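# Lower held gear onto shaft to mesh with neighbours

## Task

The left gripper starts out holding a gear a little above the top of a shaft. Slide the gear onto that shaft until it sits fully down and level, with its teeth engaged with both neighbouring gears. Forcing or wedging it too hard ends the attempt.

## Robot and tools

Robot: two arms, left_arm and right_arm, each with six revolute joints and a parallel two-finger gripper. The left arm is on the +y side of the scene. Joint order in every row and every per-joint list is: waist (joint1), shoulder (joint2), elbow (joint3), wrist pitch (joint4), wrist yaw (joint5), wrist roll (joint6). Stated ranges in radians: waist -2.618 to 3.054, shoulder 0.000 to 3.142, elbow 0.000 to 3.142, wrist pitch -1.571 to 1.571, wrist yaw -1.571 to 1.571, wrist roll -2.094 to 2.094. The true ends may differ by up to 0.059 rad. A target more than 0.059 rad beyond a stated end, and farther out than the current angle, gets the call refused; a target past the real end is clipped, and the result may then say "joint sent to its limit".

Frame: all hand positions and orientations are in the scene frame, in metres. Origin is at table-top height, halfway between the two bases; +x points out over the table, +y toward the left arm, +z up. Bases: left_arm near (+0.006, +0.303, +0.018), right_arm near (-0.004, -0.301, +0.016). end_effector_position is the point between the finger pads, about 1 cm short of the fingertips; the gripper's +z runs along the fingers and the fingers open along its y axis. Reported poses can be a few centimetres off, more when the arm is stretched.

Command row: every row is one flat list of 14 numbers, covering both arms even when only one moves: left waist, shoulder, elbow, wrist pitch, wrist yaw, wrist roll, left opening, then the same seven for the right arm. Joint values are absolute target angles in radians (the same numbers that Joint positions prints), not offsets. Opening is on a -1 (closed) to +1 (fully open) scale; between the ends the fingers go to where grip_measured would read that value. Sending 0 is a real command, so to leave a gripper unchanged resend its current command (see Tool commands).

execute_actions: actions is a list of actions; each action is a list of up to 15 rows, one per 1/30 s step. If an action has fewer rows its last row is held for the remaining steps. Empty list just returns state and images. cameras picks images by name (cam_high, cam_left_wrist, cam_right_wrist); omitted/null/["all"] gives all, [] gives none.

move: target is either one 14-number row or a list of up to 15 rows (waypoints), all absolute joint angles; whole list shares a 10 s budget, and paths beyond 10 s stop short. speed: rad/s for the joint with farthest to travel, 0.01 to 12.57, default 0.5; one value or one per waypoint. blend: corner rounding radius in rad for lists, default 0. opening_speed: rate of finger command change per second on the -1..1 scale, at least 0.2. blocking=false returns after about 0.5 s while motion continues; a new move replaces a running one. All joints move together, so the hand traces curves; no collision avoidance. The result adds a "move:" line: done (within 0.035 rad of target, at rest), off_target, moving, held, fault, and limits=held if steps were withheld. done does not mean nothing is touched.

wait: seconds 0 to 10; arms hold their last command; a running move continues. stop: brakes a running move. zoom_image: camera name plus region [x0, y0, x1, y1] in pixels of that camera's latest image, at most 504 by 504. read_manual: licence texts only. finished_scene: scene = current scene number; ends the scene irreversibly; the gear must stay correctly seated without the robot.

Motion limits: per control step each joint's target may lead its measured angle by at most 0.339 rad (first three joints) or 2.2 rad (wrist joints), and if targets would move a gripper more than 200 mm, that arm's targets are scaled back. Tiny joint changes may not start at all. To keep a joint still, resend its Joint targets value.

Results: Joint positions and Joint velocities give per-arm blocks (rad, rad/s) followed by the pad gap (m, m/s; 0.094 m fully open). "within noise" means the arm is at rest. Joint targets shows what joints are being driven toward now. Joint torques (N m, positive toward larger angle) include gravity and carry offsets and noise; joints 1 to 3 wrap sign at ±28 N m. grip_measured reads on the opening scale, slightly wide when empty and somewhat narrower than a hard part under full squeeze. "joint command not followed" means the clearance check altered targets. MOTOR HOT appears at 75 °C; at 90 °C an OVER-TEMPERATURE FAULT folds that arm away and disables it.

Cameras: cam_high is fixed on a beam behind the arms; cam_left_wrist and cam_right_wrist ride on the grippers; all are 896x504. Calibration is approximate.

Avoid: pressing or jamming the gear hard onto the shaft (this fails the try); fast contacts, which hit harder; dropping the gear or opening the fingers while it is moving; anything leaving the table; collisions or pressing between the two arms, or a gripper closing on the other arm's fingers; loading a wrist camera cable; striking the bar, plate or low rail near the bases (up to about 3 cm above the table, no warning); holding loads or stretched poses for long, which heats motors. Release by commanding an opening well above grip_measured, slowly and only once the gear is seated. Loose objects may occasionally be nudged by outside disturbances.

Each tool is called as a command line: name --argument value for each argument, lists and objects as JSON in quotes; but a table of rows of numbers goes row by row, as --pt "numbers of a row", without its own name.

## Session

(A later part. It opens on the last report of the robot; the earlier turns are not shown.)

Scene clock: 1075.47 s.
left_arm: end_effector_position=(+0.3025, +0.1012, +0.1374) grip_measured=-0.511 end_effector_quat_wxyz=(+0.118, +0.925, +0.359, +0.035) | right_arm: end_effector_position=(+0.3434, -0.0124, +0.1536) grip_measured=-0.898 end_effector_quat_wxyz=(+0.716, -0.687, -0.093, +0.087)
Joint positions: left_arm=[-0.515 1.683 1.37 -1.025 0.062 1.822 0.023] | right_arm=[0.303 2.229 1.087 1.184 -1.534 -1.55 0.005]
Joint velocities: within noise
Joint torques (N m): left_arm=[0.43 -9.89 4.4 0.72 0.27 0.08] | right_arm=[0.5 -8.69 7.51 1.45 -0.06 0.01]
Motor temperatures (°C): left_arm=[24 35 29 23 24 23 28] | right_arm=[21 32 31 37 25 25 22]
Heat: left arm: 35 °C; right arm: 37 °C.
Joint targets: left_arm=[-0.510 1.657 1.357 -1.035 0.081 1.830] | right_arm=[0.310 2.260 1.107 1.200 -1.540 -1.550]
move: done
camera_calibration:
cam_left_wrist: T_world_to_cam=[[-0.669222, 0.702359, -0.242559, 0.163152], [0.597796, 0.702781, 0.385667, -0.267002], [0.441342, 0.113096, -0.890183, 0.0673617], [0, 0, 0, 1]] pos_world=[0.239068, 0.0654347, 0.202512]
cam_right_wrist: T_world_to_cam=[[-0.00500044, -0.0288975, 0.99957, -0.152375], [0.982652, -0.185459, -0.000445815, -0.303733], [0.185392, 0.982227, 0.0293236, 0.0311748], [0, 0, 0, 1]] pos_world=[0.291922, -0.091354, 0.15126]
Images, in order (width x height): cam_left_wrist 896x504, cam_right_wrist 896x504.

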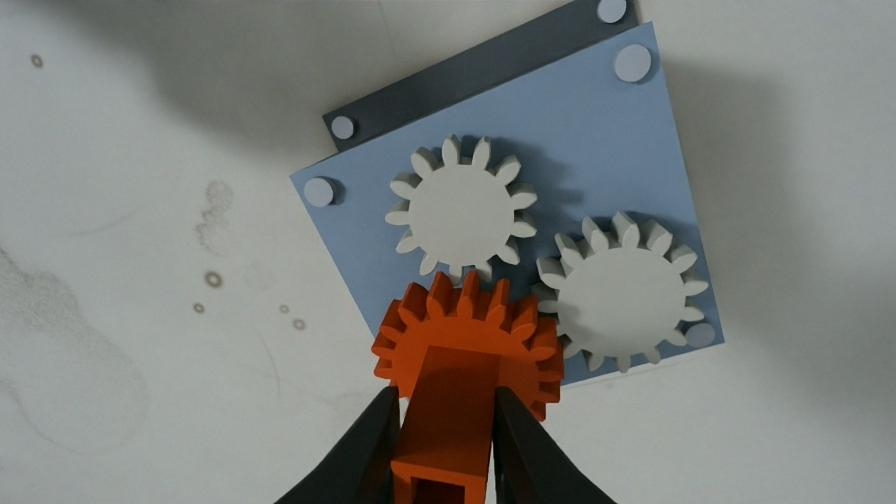

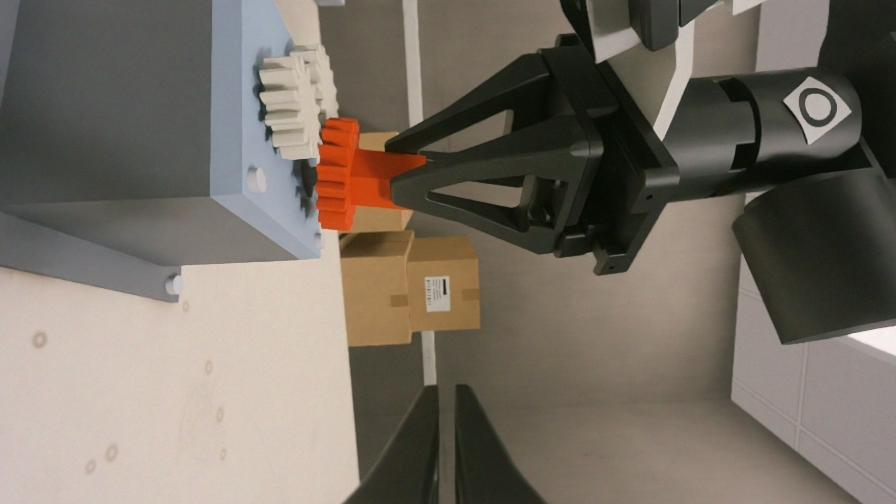

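move --target '[-0.510,1.657,1.357,-1.035,0.081,1.83,-0.47,0.31,2.26,1.107,1.20,-1.54,-1.55,-0.9]' --opening_speed 0.2 --cameras '["cam_left_wrist","cam_right_wrist"]'

zoom_image --camera "cam_right_wrist" --region '[250, 90, 430, 250]'

zoom_image --camera "cam_left_wrist" --region '[380, 220, 620, 430]'

Scene clock: 1099.27 s.
left_arm: end_effector_position=(+0.3027, +0.1011, +0.1375) grip_measured=-0.472 end_effector_quat_wxyz=(+0.118, +0.925, +0.359, +0.036) | right_arm: end_effector_position=(+0.3434, -0.0124, +0.1536) grip_measured=-0.898 end_effector_quat_wxyz=(+0.716, -0.687, -0.093, +0.087)
Joint positions: left_arm=[-0.515 1.683 1.37 -1.024 0.062 1.823 0.025] | right_arm=[0.303 2.229 1.087 1.184 -1.534 -1.55 0.005]
Joint velocities: within noise
Joint torques (N m): left_arm=[0.43 -9.91 4.4 0.71 0.27 0.08] | right_arm=[0.51 -8.69 7.5 1.46 -0.07 0]
Motor temperatures (°C): left_arm=[24 33 28 23 24 23 28] | right_arm=[21 32 31 37 25 25 22]
Heat: left arm: 33 °C; right arm: 37 °C.
Joint targets: left_arm=[-0.510 1.657 1.357 -1.035 0.081 1.830] | right_arm=[0.310 2.260 1.107 1.200 -1.540 -1.550]
move: done
camera_calibration:
cam_left_wrist: T_world_to_cam=[[-0.667937, 0.703204, -0.243646, 0.163146], [0.598332, 0.702095, 0.386086, -0.26716], [0.442559, 0.1121, -0.889705, 0.0670049], [0, 0, 0, 1]] pos_world=[0.239168, 0.0653357, 0.202511]
cam_right_wrist: T_world_to_cam=[[-0.00500044, -0.0288975, 0.99957, -0.152375], [0.982652, -0.185459, -0.000445815, -0.303733], [0.185392, 0.982227, 0.0293236, 0.0311748], [0, 0, 0, 1]] pos_world=[0.291922, -0.091354, 0.15126]
Images, in order (width x height): cam_left_wrist 896x504, cam_right_wrist 896x504.

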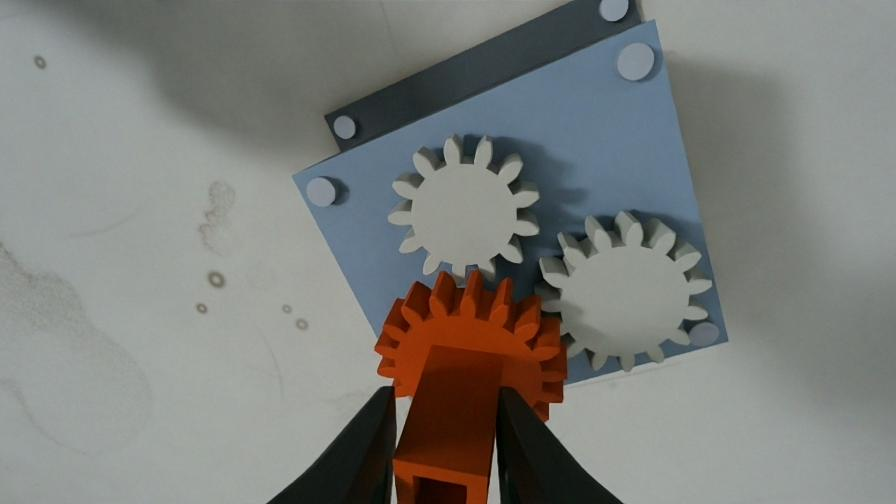

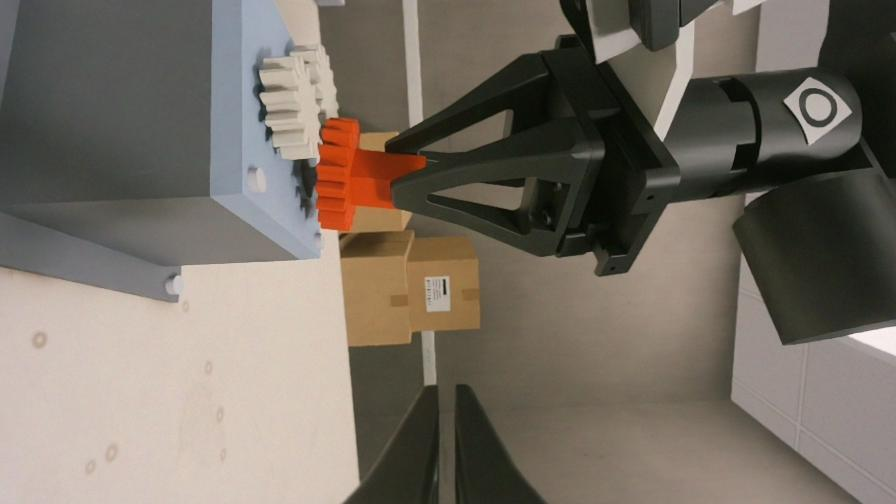

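Scaled by 2.800.

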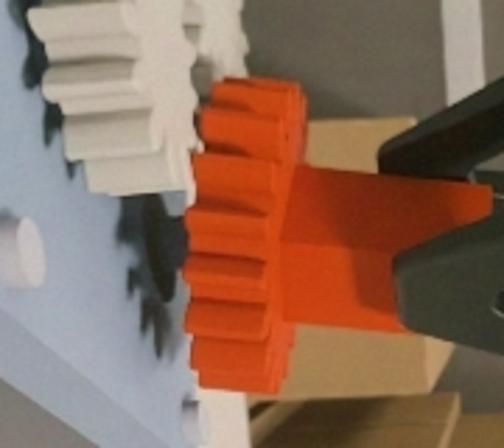

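Scaled by 2.100.

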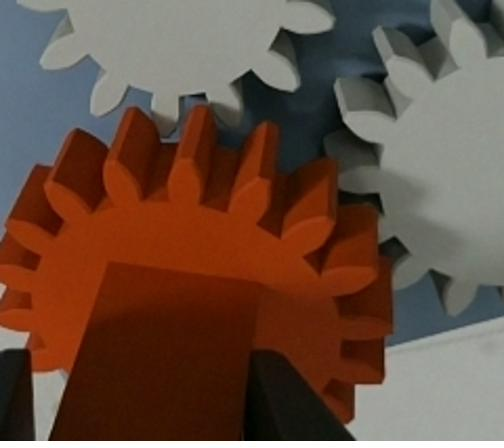

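move --pt "-0.510 1.657 1.357 -1.035 0.081 1.83 -0.515 0.31 2.26 1.107 1.20 -1.54 -1.55 -0.9" --pt "-0.510 1.762 1.466 -1.160 0.081 1.83 -0.515 0.31 2.26 1.107 1.20 -1.54 -1.55 -0.9" --speed 0.05 --opening_speed 0.2 --cameras '["cam_left_wrist","cam_right_wrist"]'

zoom_image --camera "cam_right_wrist" --region '[250, 90, 430, 250]'

zoom_image --camera "cam_left_wrist" --region '[380, 220, 620, 430]'

Scene clock: 1111.37 s.
left_arm: end_effector_position=(+0.2995, +0.1032, +0.1371) grip_measured=-0.513 end_effector_quat_wxyz=(+0.088, +0.929, +0.361, +0.013) | right_arm: end_effector_position=(+0.3434, -0.0124, +0.1536) grip_measured=-0.898 end_effector_quat_wxyz=(+0.716, -0.687, -0.093, +0.087)
Joint positions: left_arm=[-0.515 1.739 1.448 -1.122 0.062 1.823 0.023] | right_arm=[0.303 2.229 1.087 1.184 -1.534 -1.55 0.005]
Joint velocities: within noise
Joint torques (N m): left_arm=[0.43 -5.94 6.63 0.32 0.27 0.07] | right_arm=[0.5 -8.69 7.51 1.46 -0.06 0]
Motor temperatures (°C): left_arm=[24 33 29 23 24 23 28] | right_arm=[21 32 31 37 25 25 22]
Heat: left arm: 33 °C; right arm: 37 °C.
Joint targets: left_arm=[-0.510 1.762 1.466 -1.160 0.081 1.830] | right_arm=[0.310 2.260 1.107 1.200 -1.540 -1.550]
move: off_target (left_arm); left_arm: the wrist pitch is farthest, 0.038 rad from its target
camera_calibration:
cam_left_wrist: T_world_to_cam=[[-0.679875, 0.713166, -0.170776, 0.151921], [0.624199, 0.685019, 0.375667, -0.271114], [0.384898, 0.148808, -0.910884, 0.0842811], [0, 0, 0, 1]] pos_world=[0.240077, 0.0648315, 0.204563]
cam_right_wrist: T_world_to_cam=[[-0.00500044, -0.0288975, 0.99957, -0.152375], [0.982652, -0.185459, -0.000445815, -0.303733], [0.185392, 0.982227, 0.0293236, 0.0311748], [0, 0, 0, 1]] pos_world=[0.291922, -0.091354, 0.15126]
Images, in order (width x height): cam_left_wrist 896x504, cam_right_wrist 896x504.

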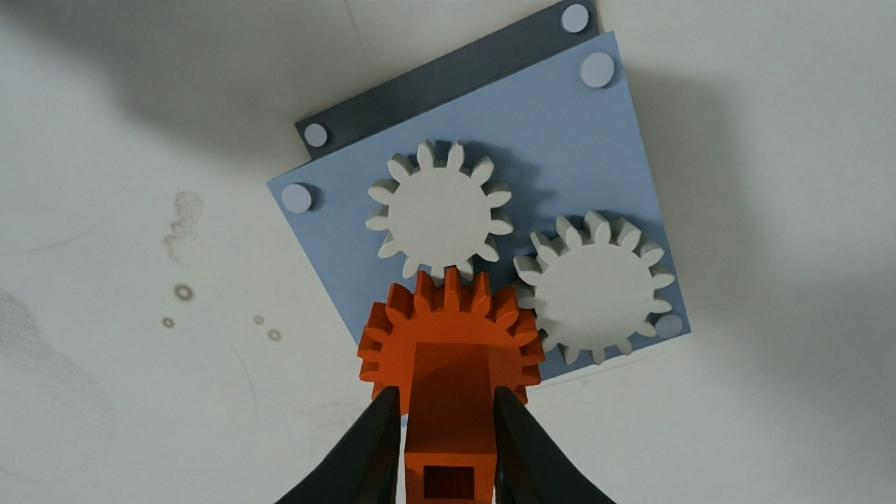

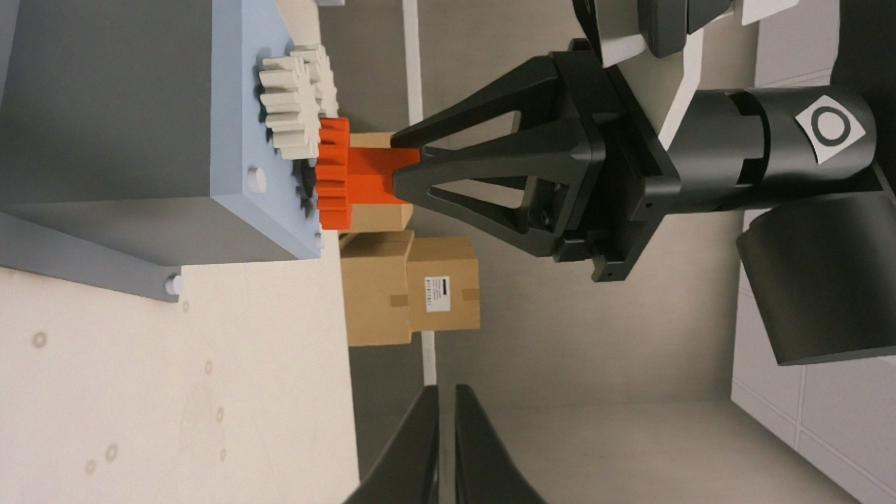

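Scaled by 2.800.

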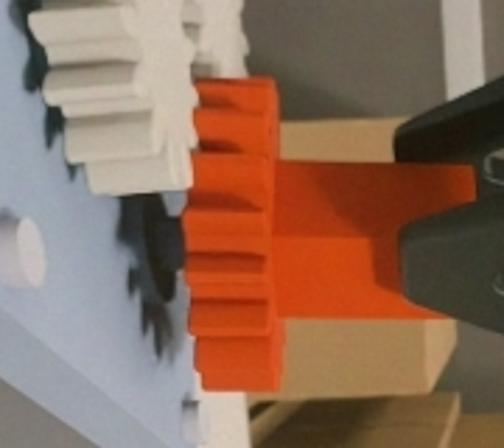

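Scaled by 2.100.

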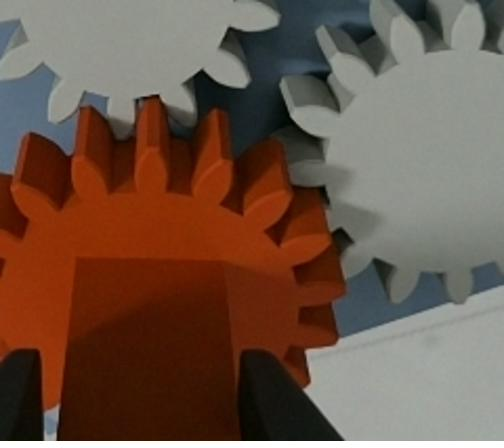

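move --target '[-0.510,1.762,1.466,-1.160,0.081,1.83,-0.62,0.31,2.26,1.107,1.20,-1.54,-1.55,-0.9]' --opening_speed 0.2 --cameras '["cam_left_wrist","cam_right_wrist"]'

zoom_image --camera "cam_right_wrist" --region '[250, 90, 430, 250]'

zoom_image --camera "cam_left_wrist" --region '[380, 220, 620, 430]'

Scene clock: 1119.37 s.
left_arm: end_effector_position=(+0.2992, +0.1034, +0.1371) grip_measured=-0.595 end_effector_quat_wxyz=(+0.087, +0.929, +0.361, +0.013) | right_arm: end_effector_position=(+0.3434, -0.0124, +0.1536) grip_measured=-0.898 end_effector_quat_wxyz=(+0.716, -0.687, -0.093, +0.087)
Joint positions: left_arm=[-0.515 1.739 1.448 -1.124 0.062 1.823 0.019] | right_arm=[0.303 2.229 1.087 1.184 -1.534 -1.55 0.005]
Joint velocities: within noise
Joint torques (N m): left_arm=[0.43 -5.94 6.6 0.32 0.27 0.08] | right_arm=[0.5 -8.69 7.5 1.46 -0.06 0]
Motor temperatures (°C): left_arm=[24 32 29 23 24 23 27] | right_arm=[21 32 31 37 25 25 22]
Heat: left arm: 32 °C; right arm: 37 °C.
Joint targets: left_arm=[-0.510 1.762 1.466 -1.160 0.081 1.830] | right_arm=[0.310 2.260 1.107 1.200 -1.540 -1.550]
move: off_target (left_arm); left_arm: the wrist pitch is farthest, 0.036 rad from its target
camera_calibration:
cam_left_wrist: T_world_to_cam=[[-0.680091, 0.713306, -0.169324, 0.151477], [0.624653, 0.6847, 0.375492, -0.271148], [0.383777, 0.1496, -0.911227, 0.0847228], [0, 0, 0, 1]] pos_world=[0.239877, 0.0649313, 0.204664]
cam_right_wrist: T_world_to_cam=[[-0.00500044, -0.0288975, 0.99957, -0.152375], [0.982652, -0.185459, -0.000445815, -0.303733], [0.185392, 0.982227, 0.0293236, 0.0311748], [0, 0, 0, 1]] pos_world=[0.291922, -0.091354, 0.15126]
Images, in order (width x height): cam_left_wrist 896x504, cam_right_wrist 896x504.

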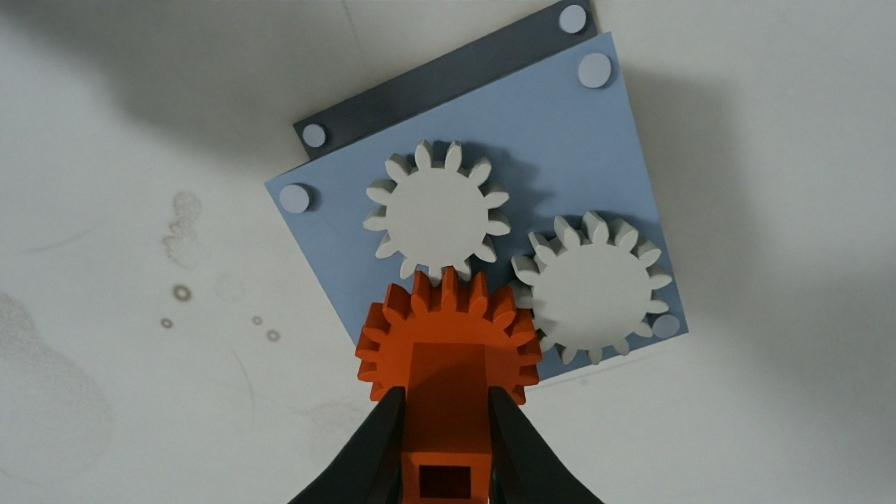

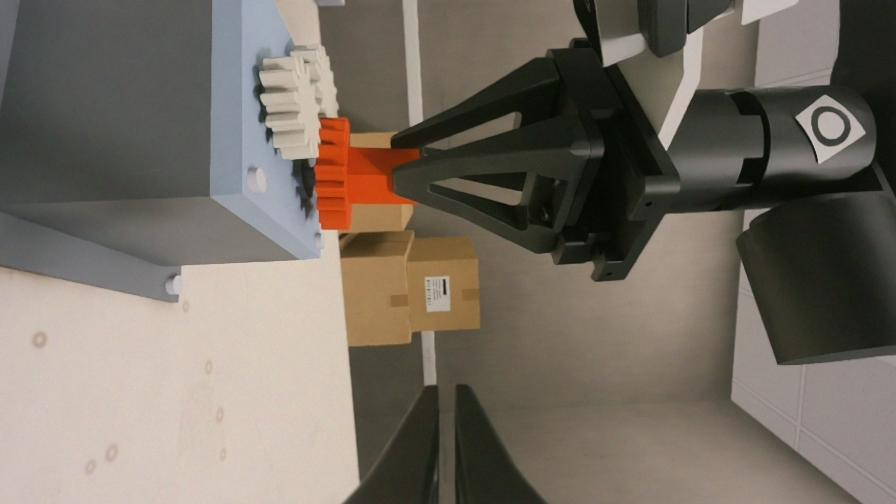

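Scaled by 2.800.

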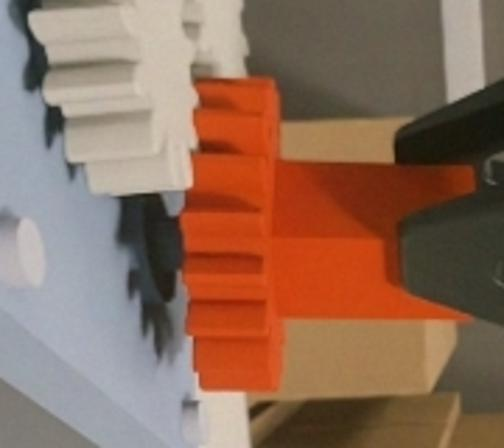

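Scaled by 2.100.

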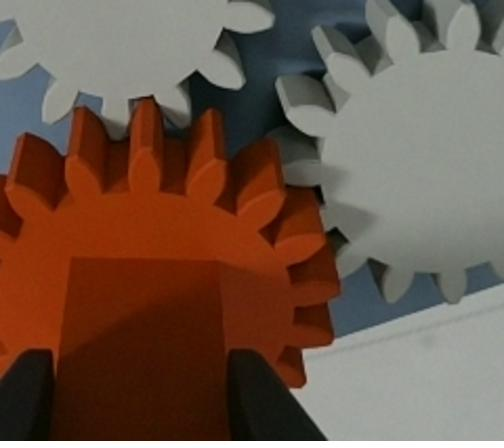

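move --target '[-0.510,1.762,1.466,-1.160,0.081,1.83,-0.62,0.31,2.26,1.107,1.20,-1.54,1.55,-0.9]' --cameras '["cam_right_wrist"]'

zoom_image --camera "cam_right_wrist" --region '[430, 130, 630, 360]'

Scene clock: 1131.90 s.
left_arm: end_effector_position=(+0.2992, +0.1034, +0.1371) grip_measured=-0.596 end_effector_quat_wxyz=(+0.087, +0.929, +0.361, +0.013) | right_arm: end_effector_position=(+0.3434, -0.0124, +0.1531) grip_measured=-0.898 end_effector_quat_wxyz=(-0.076, -0.105, +0.685, +0.717)
Joint positions: left_arm=[-0.515 1.739 1.448 -1.124 0.062 1.823 0.019] | right_arm=[0.303 2.229 1.087 1.177 -1.534 1.552 0.005]
Joint velocities: within noise
Joint torques (N m): left_arm=[0.44 -5.94 6.58 0.32 0.26 0.08] | right_arm=[0.5 -8.69 7.5 1.53 -0.08 -0.03]
Motor temperatures (°C): left_arm=[24 32 29 23 24 23 28] | right_arm=[21 32 31 37 25 25 22]
Heat: left arm: 32 °C; right arm: 37 °C.
Joint targets: left_arm=[-0.510 1.762 1.466 -1.160 0.081 1.830] | right_arm=[0.310 2.260 1.107 1.200 -1.540 1.550]
move: off_target (left_arm); left_arm: the wrist pitch is farthest, 0.036 rad from its target
camera_calibration:
cam_right_wrist: T_world_to_cam=[[0.0301874, 0.062275, -0.997602, 0.142969], [-0.764742, -0.641232, -0.0631697, 0.300317], [-0.643629, 0.764816, 0.0282672, 0.313379], [0, 0, 0, 1]] pos_world=[0.427049, -0.0560083, 0.152739]
Images, in order (width x height): cam_right_wrist 896x504.

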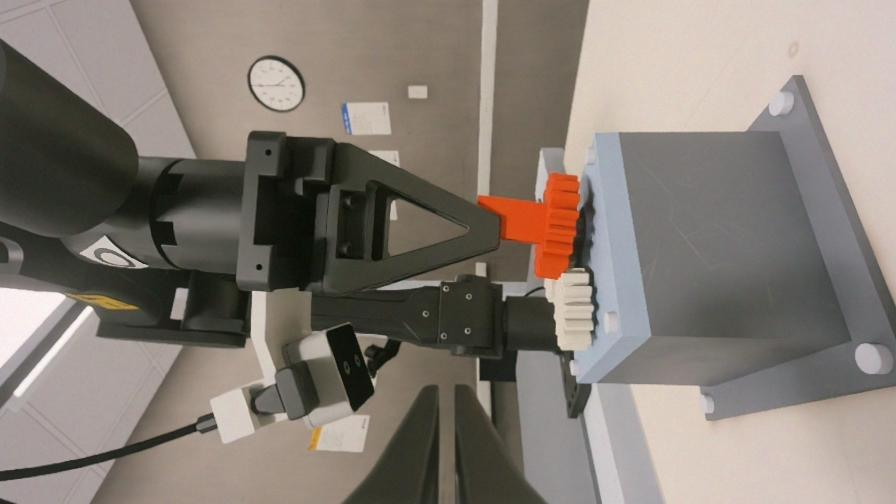

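Scaled by 2.191.

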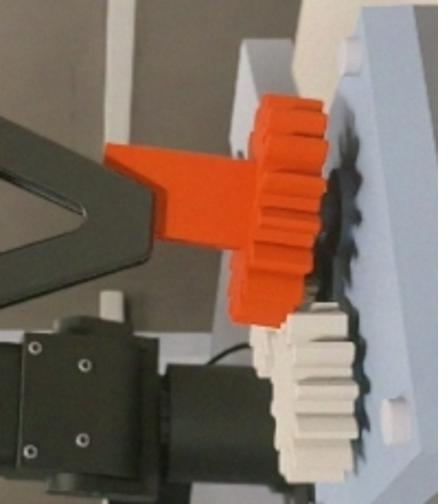

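zoom_image --camera "cam_right_wrist" --region '[525, 160, 605, 300]'

execute_actions --actions '[]' --cameras '["cam_left_wrist"]'

zoom_image --camera "cam_left_wrist" --region '[400, 230, 550, 370]'

Scaled by 3.600.

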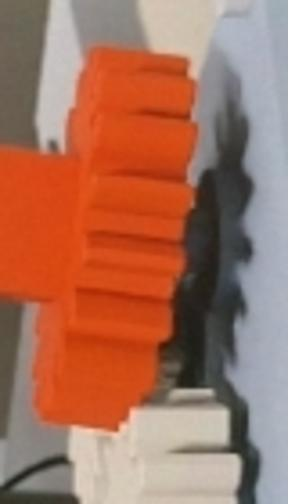

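Scene clock: 1137.53 s.
left_arm: end_effector_position=(+0.2992, +0.1034, +0.1371) grip_measured=-0.596 end_effector_quat_wxyz=(+0.087, +0.929, +0.361, +0.013) | right_arm: end_effector_position=(+0.3434, -0.0124, +0.1531) grip_measured=-0.898 end_effector_quat_wxyz=(-0.076, -0.104, +0.685, +0.717)
Joint positions: left_arm=[-0.515 1.739 1.448 -1.124 0.062 1.823 0.019] | right_arm=[0.303 2.229 1.087 1.177 -1.534 1.553 0.005]
Joint velocities: within noise
Joint torques (N m): left_arm=[0.43 -5.94 6.6 0.33 0.27 0.08] | right_arm=[0.5 -8.68 7.49 1.53 -0.07 -0.01]
Motor temperatures (°C): left_arm=[24 32 29 23 24 23 29] | right_arm=[21 32 31 38 25 25 22]
Heat: left arm: 32 °C; right arm: 38 °C.
Joint targets: left_arm=[-0.510 1.762 1.466 -1.160 0.081 1.830] | right_arm=[0.310 2.260 1.107 1.200 -1.540 1.550]
Tool commands: left_gripper/opening=-0.62 right_gripper/opening=-0.9
camera_calibration:
cam_left_wrist: T_world_to_cam=[[-0.680091, 0.713306, -0.169324, 0.151477], [0.624653, 0.6847, 0.375492, -0.271148], [0.383777, 0.1496, -0.911227, 0.0847228], [0, 0, 0, 1]] pos_world=[0.239877, 0.0649313, 0.204664]
Images, in order (width x height): cam_left_wrist 896x504.

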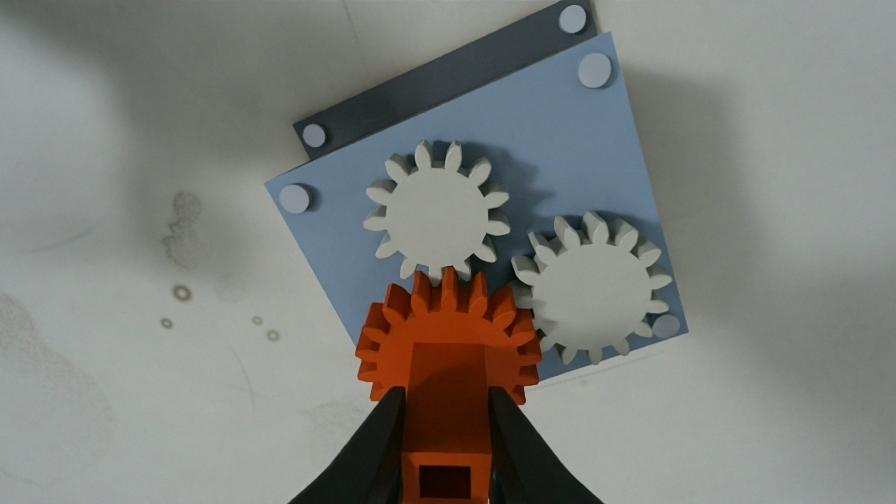

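Scaled by 3.360.

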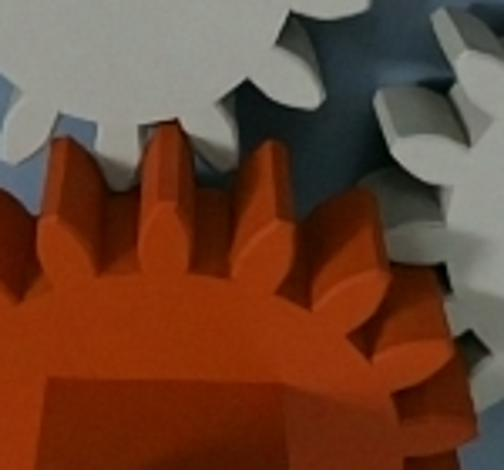

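move --target '[-0.530,1.762,1.466,-1.160,0.081,1.83,-0.60,0.31,2.26,1.107,1.20,-1.54,1.55,-0.9]' --speed 0.03 --opening_speed 0.2 --cameras '["cam_right_wrist","cam_left_wrist"]'

zoom_image --camera "cam_right_wrist" --region '[430, 130, 630, 360]'

zoom_image --camera "cam_left_wrist" --region '[400, 230, 550, 370]'

Scene clock: 1159.87 s.
left_arm: end_effector_position=(+0.2988, +0.1028, +0.1371) grip_measured=-0.596 end_effector_quat_wxyz=(+0.087, +0.929, +0.359, +0.014) | right_arm: end_effector_position=(+0.3434, -0.0124, +0.1531) grip_measured=-0.898 end_effector_quat_wxyz=(-0.076, -0.104, +0.685, +0.717)
Joint positions: left_arm=[-0.518 1.739 1.448 -1.124 0.06 1.823 0.019] | right_arm=[0.303 2.229 1.087 1.177 -1.534 1.553 0.005]
Joint velocities: within noise
Joint torques (N m): left_arm=[-0.91 -5.96 6.58 0.33 0.29 0.08] | right_arm=[0.51 -8.69 7.5 1.53 -0.07 -0.02]
Motor temperatures (°C): left_arm=[24 31 29 23 24 23 29] | right_arm=[21 32 31 39 25 25 22]
Heat: left arm: 31 °C; right arm: 39 °C.
Joint targets: left_arm=[-0.530 1.762 1.466 -1.160 0.081 1.830] | right_arm=[0.310 2.260 1.107 1.200 -1.540 1.550]
move: off_target (left_arm); left_arm: the wrist pitch is farthest, 0.036 rad from its target
camera_calibration:
cam_left_wrist: T_world_to_cam=[[-0.677937, 0.715449, -0.168919, 0.150654], [0.626182, 0.682394, 0.377141, -0.270912], [0.385094, 0.149905, -0.910621, 0.0843859], [0, 0, 0, 1]] pos_world=[0.239277, 0.0644331, 0.204464]
cam_right_wrist: T_world_to_cam=[[0.0295375, 0.0621168, -0.997632, 0.143144], [-0.764774, -0.641253, -0.0625703, 0.300231], [-0.643621, 0.764811, 0.0285643, 0.313333], [0, 0, 0, 1]] pos_world=[0.427049, -0.0560083, 0.15264]
Images, in order (width x height): cam_left_wrist 896x504, cam_right_wrist 896x504.

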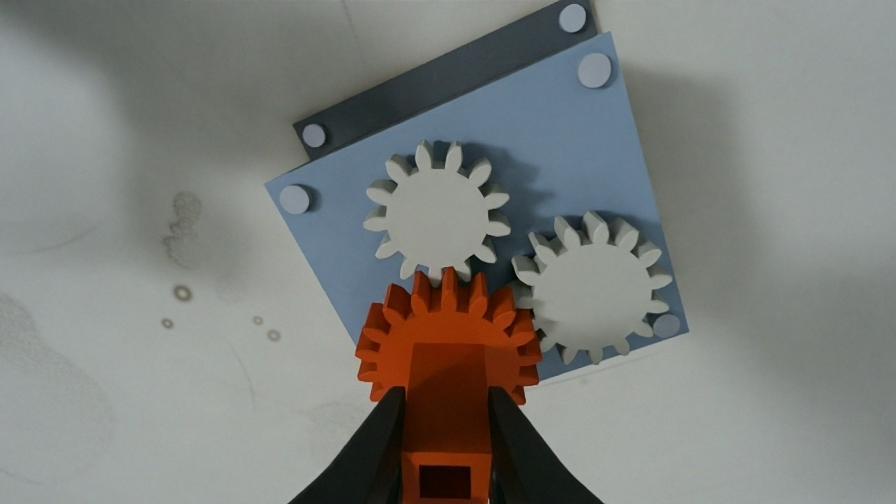

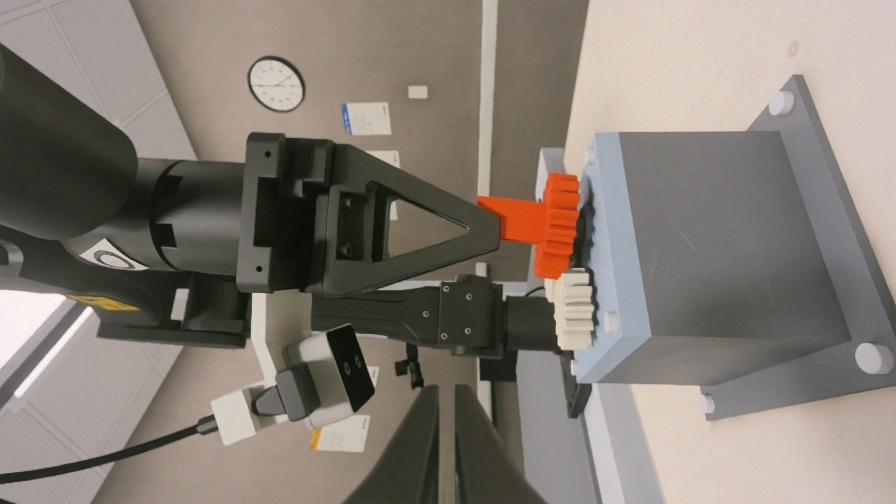

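Scaled by 2.191.

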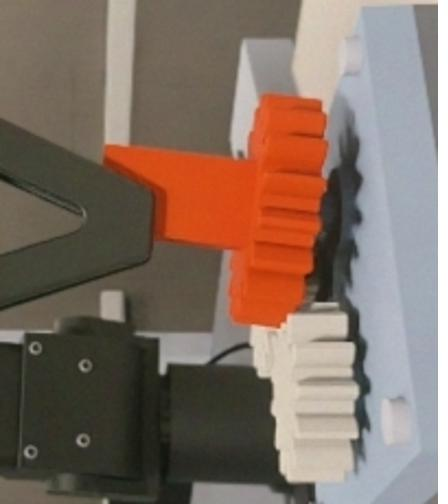

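Scaled by 3.360.

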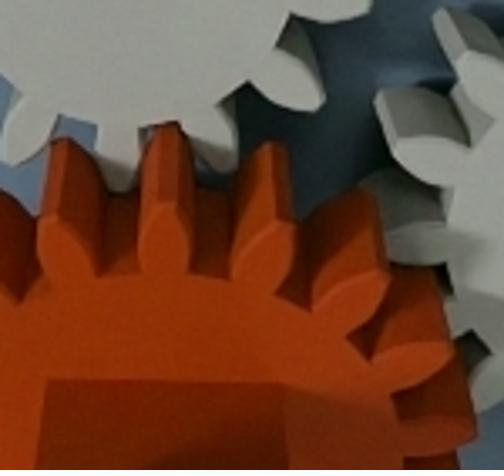

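move --target '[-0.542,1.762,1.466,-1.160,0.081,1.83,-0.60,0.31,2.26,1.107,1.20,-1.54,1.55,-0.9]' --speed 0.03 --cameras '["cam_right_wrist","cam_left_wrist"]'

zoom_image --camera "cam_right_wrist" --region '[430, 130, 630, 360]'

zoom_image --camera "cam_left_wrist" --region '[400, 230, 550, 370]'

Scene clock: 1166.10 s.
left_arm: end_effector_position=(+0.2982, +0.1018, +0.1371) grip_measured=-0.596 end_effector_quat_wxyz=(+0.083, +0.931, +0.355, +0.019) | right_arm: end_effector_position=(+0.3434, -0.0124, +0.1531) grip_measured=-0.898 end_effector_quat_wxyz=(-0.076, -0.104, +0.685, +0.717)
Joint positions: left_arm=[-0.527 1.739 1.449 -1.124 0.047 1.823 0.019] | right_arm=[0.303 2.229 1.087 1.177 -1.534 1.553 0.005]
Joint velocities: within noise
Joint torques (N m): left_arm=[-1.1 -5.96 6.54 0.33 0.44 0.08] | right_arm=[0.5 -8.7 7.5 1.53 -0.07 -0.02]
Motor temperatures (°C): left_arm=[24 31 29 23 24 23 29] | right_arm=[21 32 31 39 25 25 22]
Heat: left arm: 31 °C; right arm: 39 °C.
Joint targets: left_arm=[-0.542 1.762 1.466 -1.160 0.081 1.830] | right_arm=[0.310 2.260 1.107 1.200 -1.540 1.550]
move: off_target (left_arm); left_arm: the wrist pitch is farthest, 0.036 rad from its target
camera_calibration:
cam_left_wrist: T_world_to_cam=[[-0.671337, 0.722204, -0.166516, 0.148006], [0.628484, 0.67381, 0.388572, -0.271311], [0.392829, 0.15621, -0.906247, 0.0812038], [0, 0, 0, 1]] pos_world=[0.237977, 0.0632368, 0.20366]
cam_right_wrist: T_world_to_cam=[[0.0295375, 0.0621168, -0.997632, 0.143144], [-0.764774, -0.641253, -0.0625703, 0.300231], [-0.643621, 0.764811, 0.0285643, 0.313333], [0, 0, 0, 1]] pos_world=[0.427049, -0.0560083, 0.15264]
Images, in order (width x height): cam_left_wrist 896x504, cam_right_wrist 896x504.

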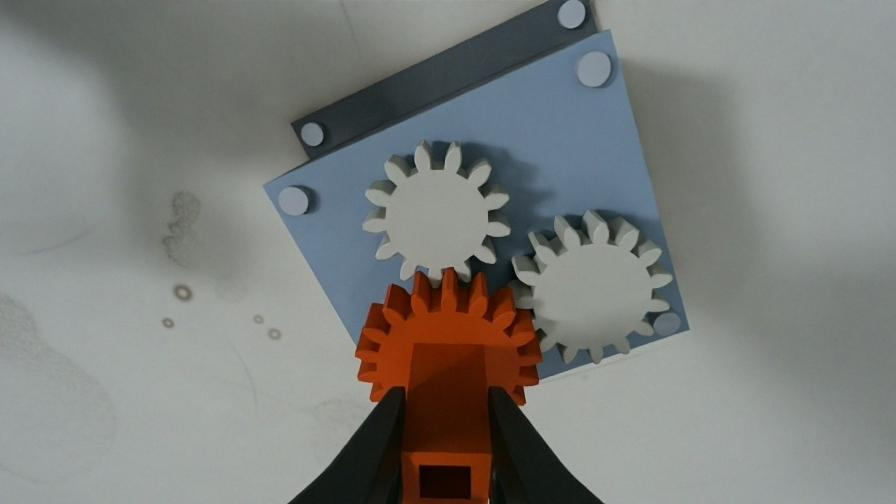

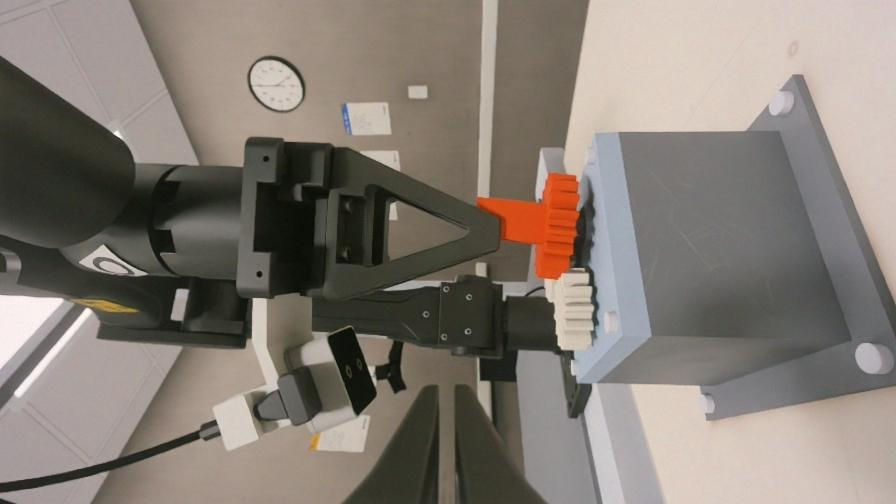

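Scaled by 2.191.

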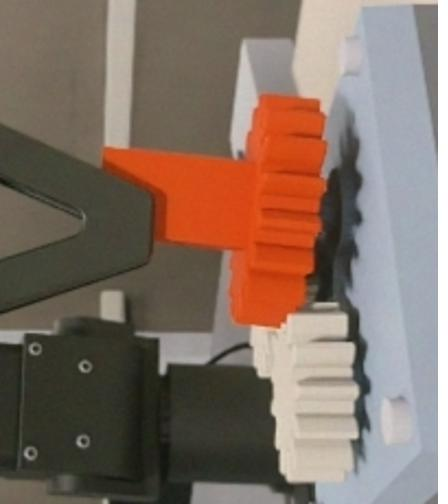

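Scaled by 3.360.

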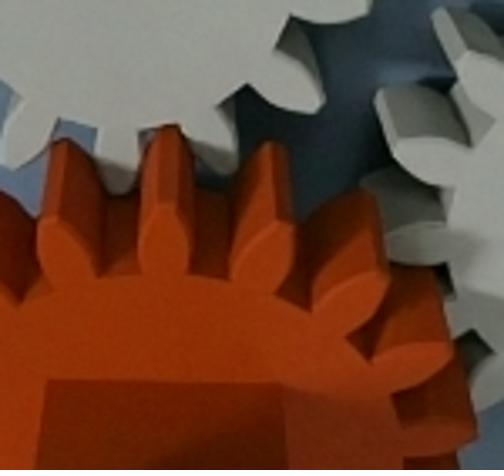

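move --pt "-0.508 1.762 1.466 -1.160 0.081 1.83 -0.45 0.31 2.26 1.107 1.20 -1.54 1.55 -0.9" --pt "-0.508 1.762 1.466 -1.160 0.081 1.83 0.3 0.31 2.26 1.107 1.20 -1.54 1.55 -0.9" --speed 0.03 --opening_speed 0.3 --cameras '["cam_right_wrist","cam_left_wrist"]'

zoom_image --camera "cam_right_wrist" --region '[430, 130, 630, 360]'

zoom_image --camera "cam_left_wrist" --region '[340, 230, 600, 504]'

Scene clock: 1188.43 s.
left_arm: end_effector_position=(+0.3004, +0.1049, +0.1371) grip_measured=+0.298 end_effector_quat_wxyz=(+0.086, +0.928, +0.362, +0.015) | right_arm: end_effector_position=(+0.3434, -0.0124, +0.1531) grip_measured=-0.898 end_effector_quat_wxyz=(-0.076, -0.104, +0.685, +0.717)
Joint positions: left_arm=[-0.511 1.739 1.449 -1.124 0.058 1.823 0.061] | right_arm=[0.303 2.229 1.087 1.177 -1.534 1.553 0.005]
Joint velocities: within noise
Joint torques (N m): left_arm=[0.34 -5.96 6.54 0.33 0.31 0.08] | right_arm=[0.51 -8.7 7.49 1.53 -0.07 -0.02]
Motor temperatures (°C): left_arm=[25 31 29 23 24 23 29] | right_arm=[21 32 31 39 25 25 22]
Heat: left arm: 31 °C; right arm: 39 °C.
Joint targets: left_arm=[-0.508 1.762 1.466 -1.160 0.081 1.830] | right_arm=[0.310 2.260 1.107 1.200 -1.540 1.550]
move: off_target (left_arm); target 2's new numbers were sent with left_arm's wrist pitch 0.036 rad from that target; left_arm: the wrist pitch is farthest, 0.036 rad from its target
camera_calibration:
cam_left_wrist: T_world_to_cam=[[-0.682571, 0.711074, -0.168733, 0.152084], [0.621035, 0.68607, 0.378976, -0.272465], [0.385243, 0.153889, -0.909893, 0.0829147], [0, 0, 0, 1]] pos_world=[0.241076, 0.0660279, 0.204363]
cam_right_wrist: T_world_to_cam=[[0.0295375, 0.0621168, -0.997632, 0.143144], [-0.764774, -0.641253, -0.0625703, 0.300231], [-0.643621, 0.764811, 0.0285643, 0.313333], [0, 0, 0, 1]] pos_world=[0.427049, -0.0560083, 0.15264]
Images, in order (width x height): cam_left_wrist 896x504, cam_right_wrist 896x504.

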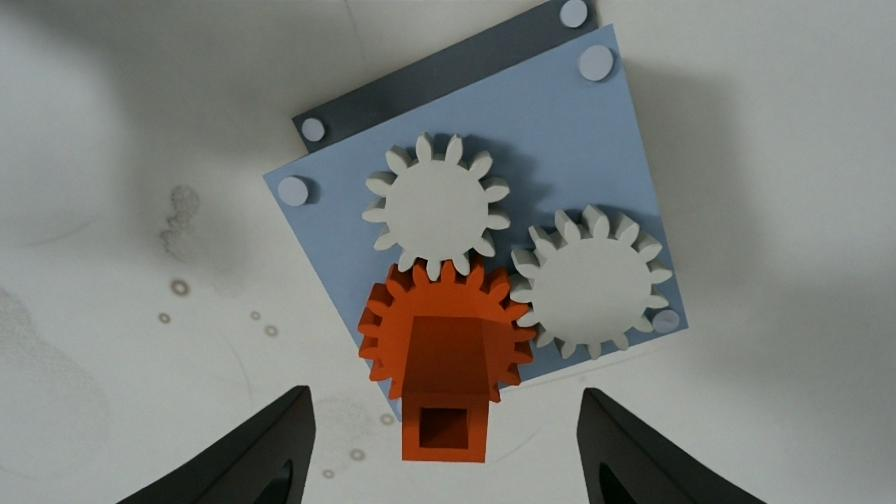

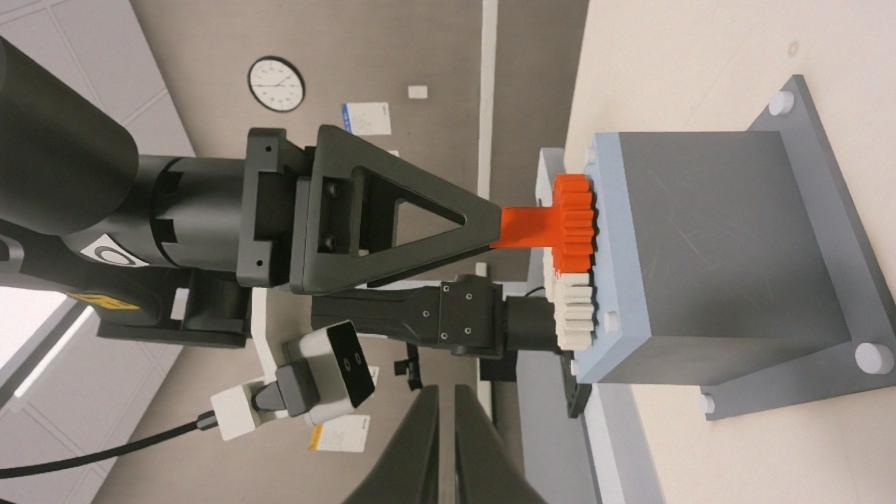

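Scaled by 2.191.

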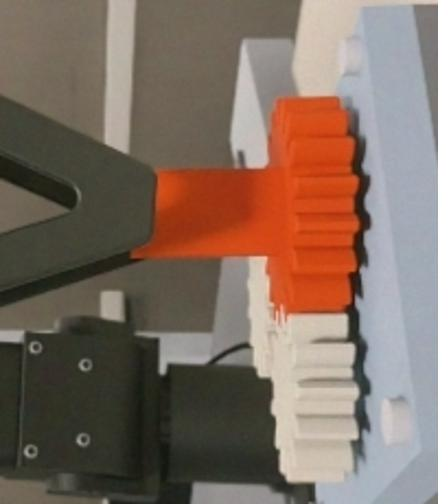

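Scaled by 1.839.

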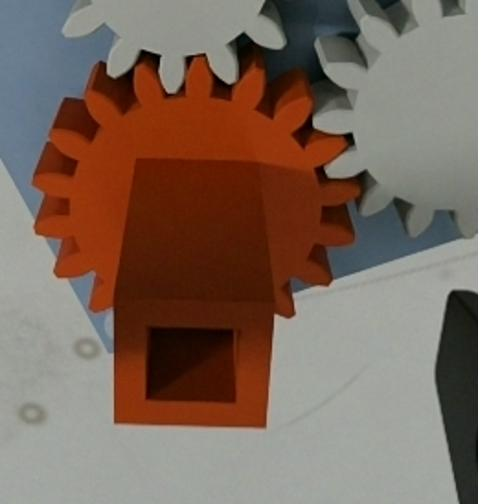

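move --pt "-0.508 1.762 1.566 -1.260 0.081 1.83 0.3 0.31 2.26 1.107 1.20 -1.54 1.55 -0.9" --pt "-0.508 1.762 1.716 -1.40 0.081 1.83 0.3 0.31 2.26 1.107 1.20 -1.54 -1.55 -0.9" --speed '[0.15,0.5]'

zoom_image --camera "cam_right_wrist" --region '[210, 60, 430, 280]'

zoom_image --camera "cam_left_wrist" --region '[280, 130, 700, 504]'

Scene clock: 1204.83 s.
left_arm: end_effector_position=(+0.2993, +0.1070, +0.2002) grip_measured=+0.298 end_effector_quat_wxyz=(+0.090, +0.928, +0.362, +0.018) | right_arm: end_effector_position=(+0.3434, -0.0124, +0.1536) grip_measured=-0.898 end_effector_quat_wxyz=(+0.716, -0.687, -0.093, +0.088)
Joint positions: left_arm=[-0.511 1.739 1.698 -1.363 0.058 1.823 0.061] | right_arm=[0.303 2.229 1.087 1.184 -1.534 -1.549 0.005]
Joint velocities: within noise
Joint torques (N m): left_arm=[0.35 -5.81 6.48 0.34 0.31 0.08] | right_arm=[0.51 -8.68 7.5 1.46 -0.06 0]
Motor temperatures (°C): left_arm=[24 31 30 23 24 23 28] | right_arm=[21 32 31 39 25 25 22]
Heat: left arm: 31 °C; right arm: 39 °C.
Joint targets: left_arm=[-0.508 1.762 1.716 -1.400 0.081 1.830] | right_arm=[0.310 2.260 1.107 1.200 -1.540 -1.550]
move: off_target (left_arm); left_arm: the wrist pitch is farthest, 0.037 rad from its target
camera_calibration:
cam_left_wrist: T_world_to_cam=[[-0.681116, 0.709866, -0.17936, 0.162295], [0.617346, 0.688505, 0.380586, -0.296597], [0.393656, 0.148496, -0.907185, 0.137861], [0, 0, 0, 1]] pos_world=[0.239375, 0.0685287, 0.267056]
cam_right_wrist: T_world_to_cam=[[-0.00382281, -0.0286168, 0.999583, -0.152793], [0.982658, -0.185423, -0.00155033, -0.303564], [0.18539, 0.982242, 0.0288293, 0.0312487], [0, 0, 0, 1]] pos_world=[0.291922, -0.0913539, 0.151358]

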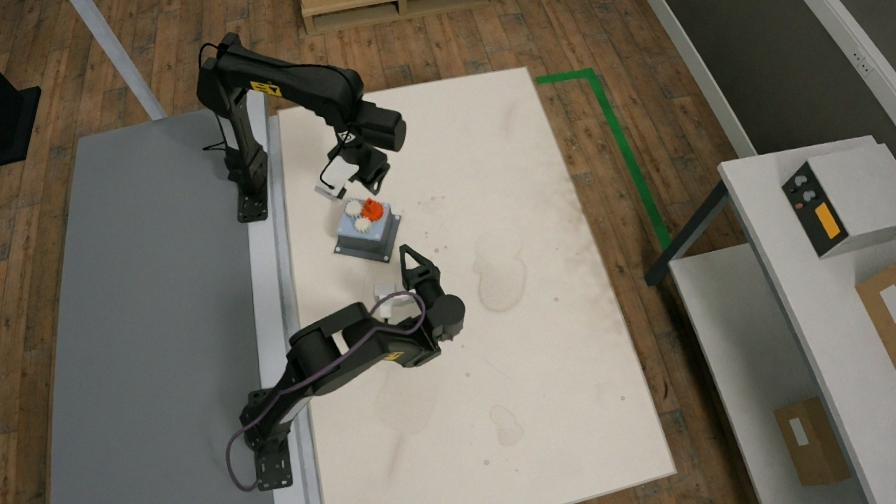

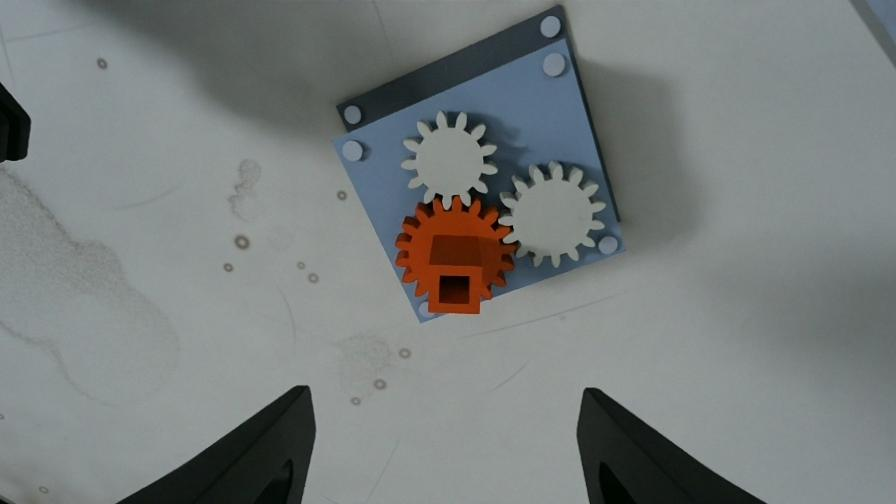

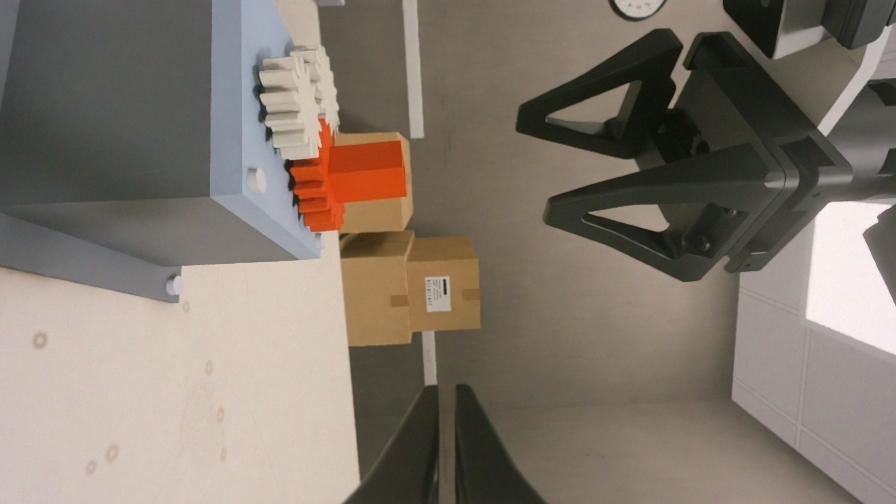

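Scaled by 2.291.

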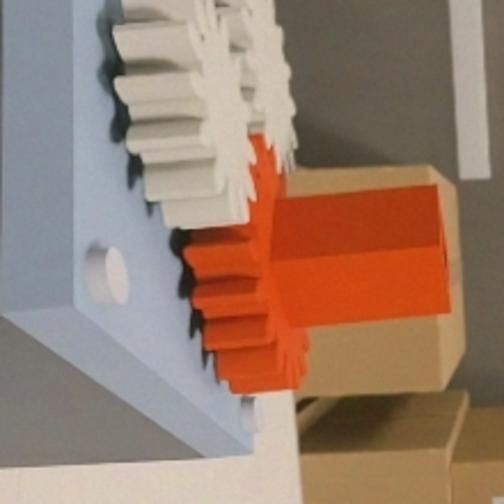

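Scaled by 1.200.

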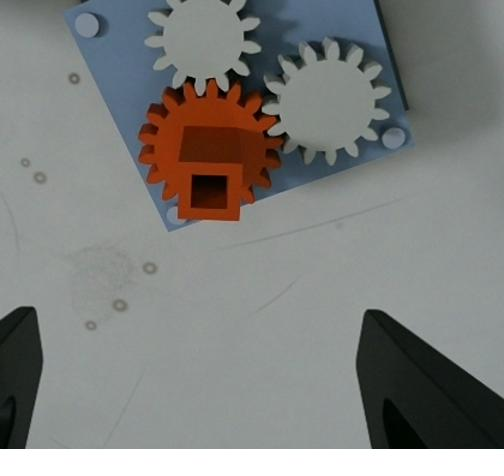

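finished_scene --scene 1

The scene is finished: the task was done.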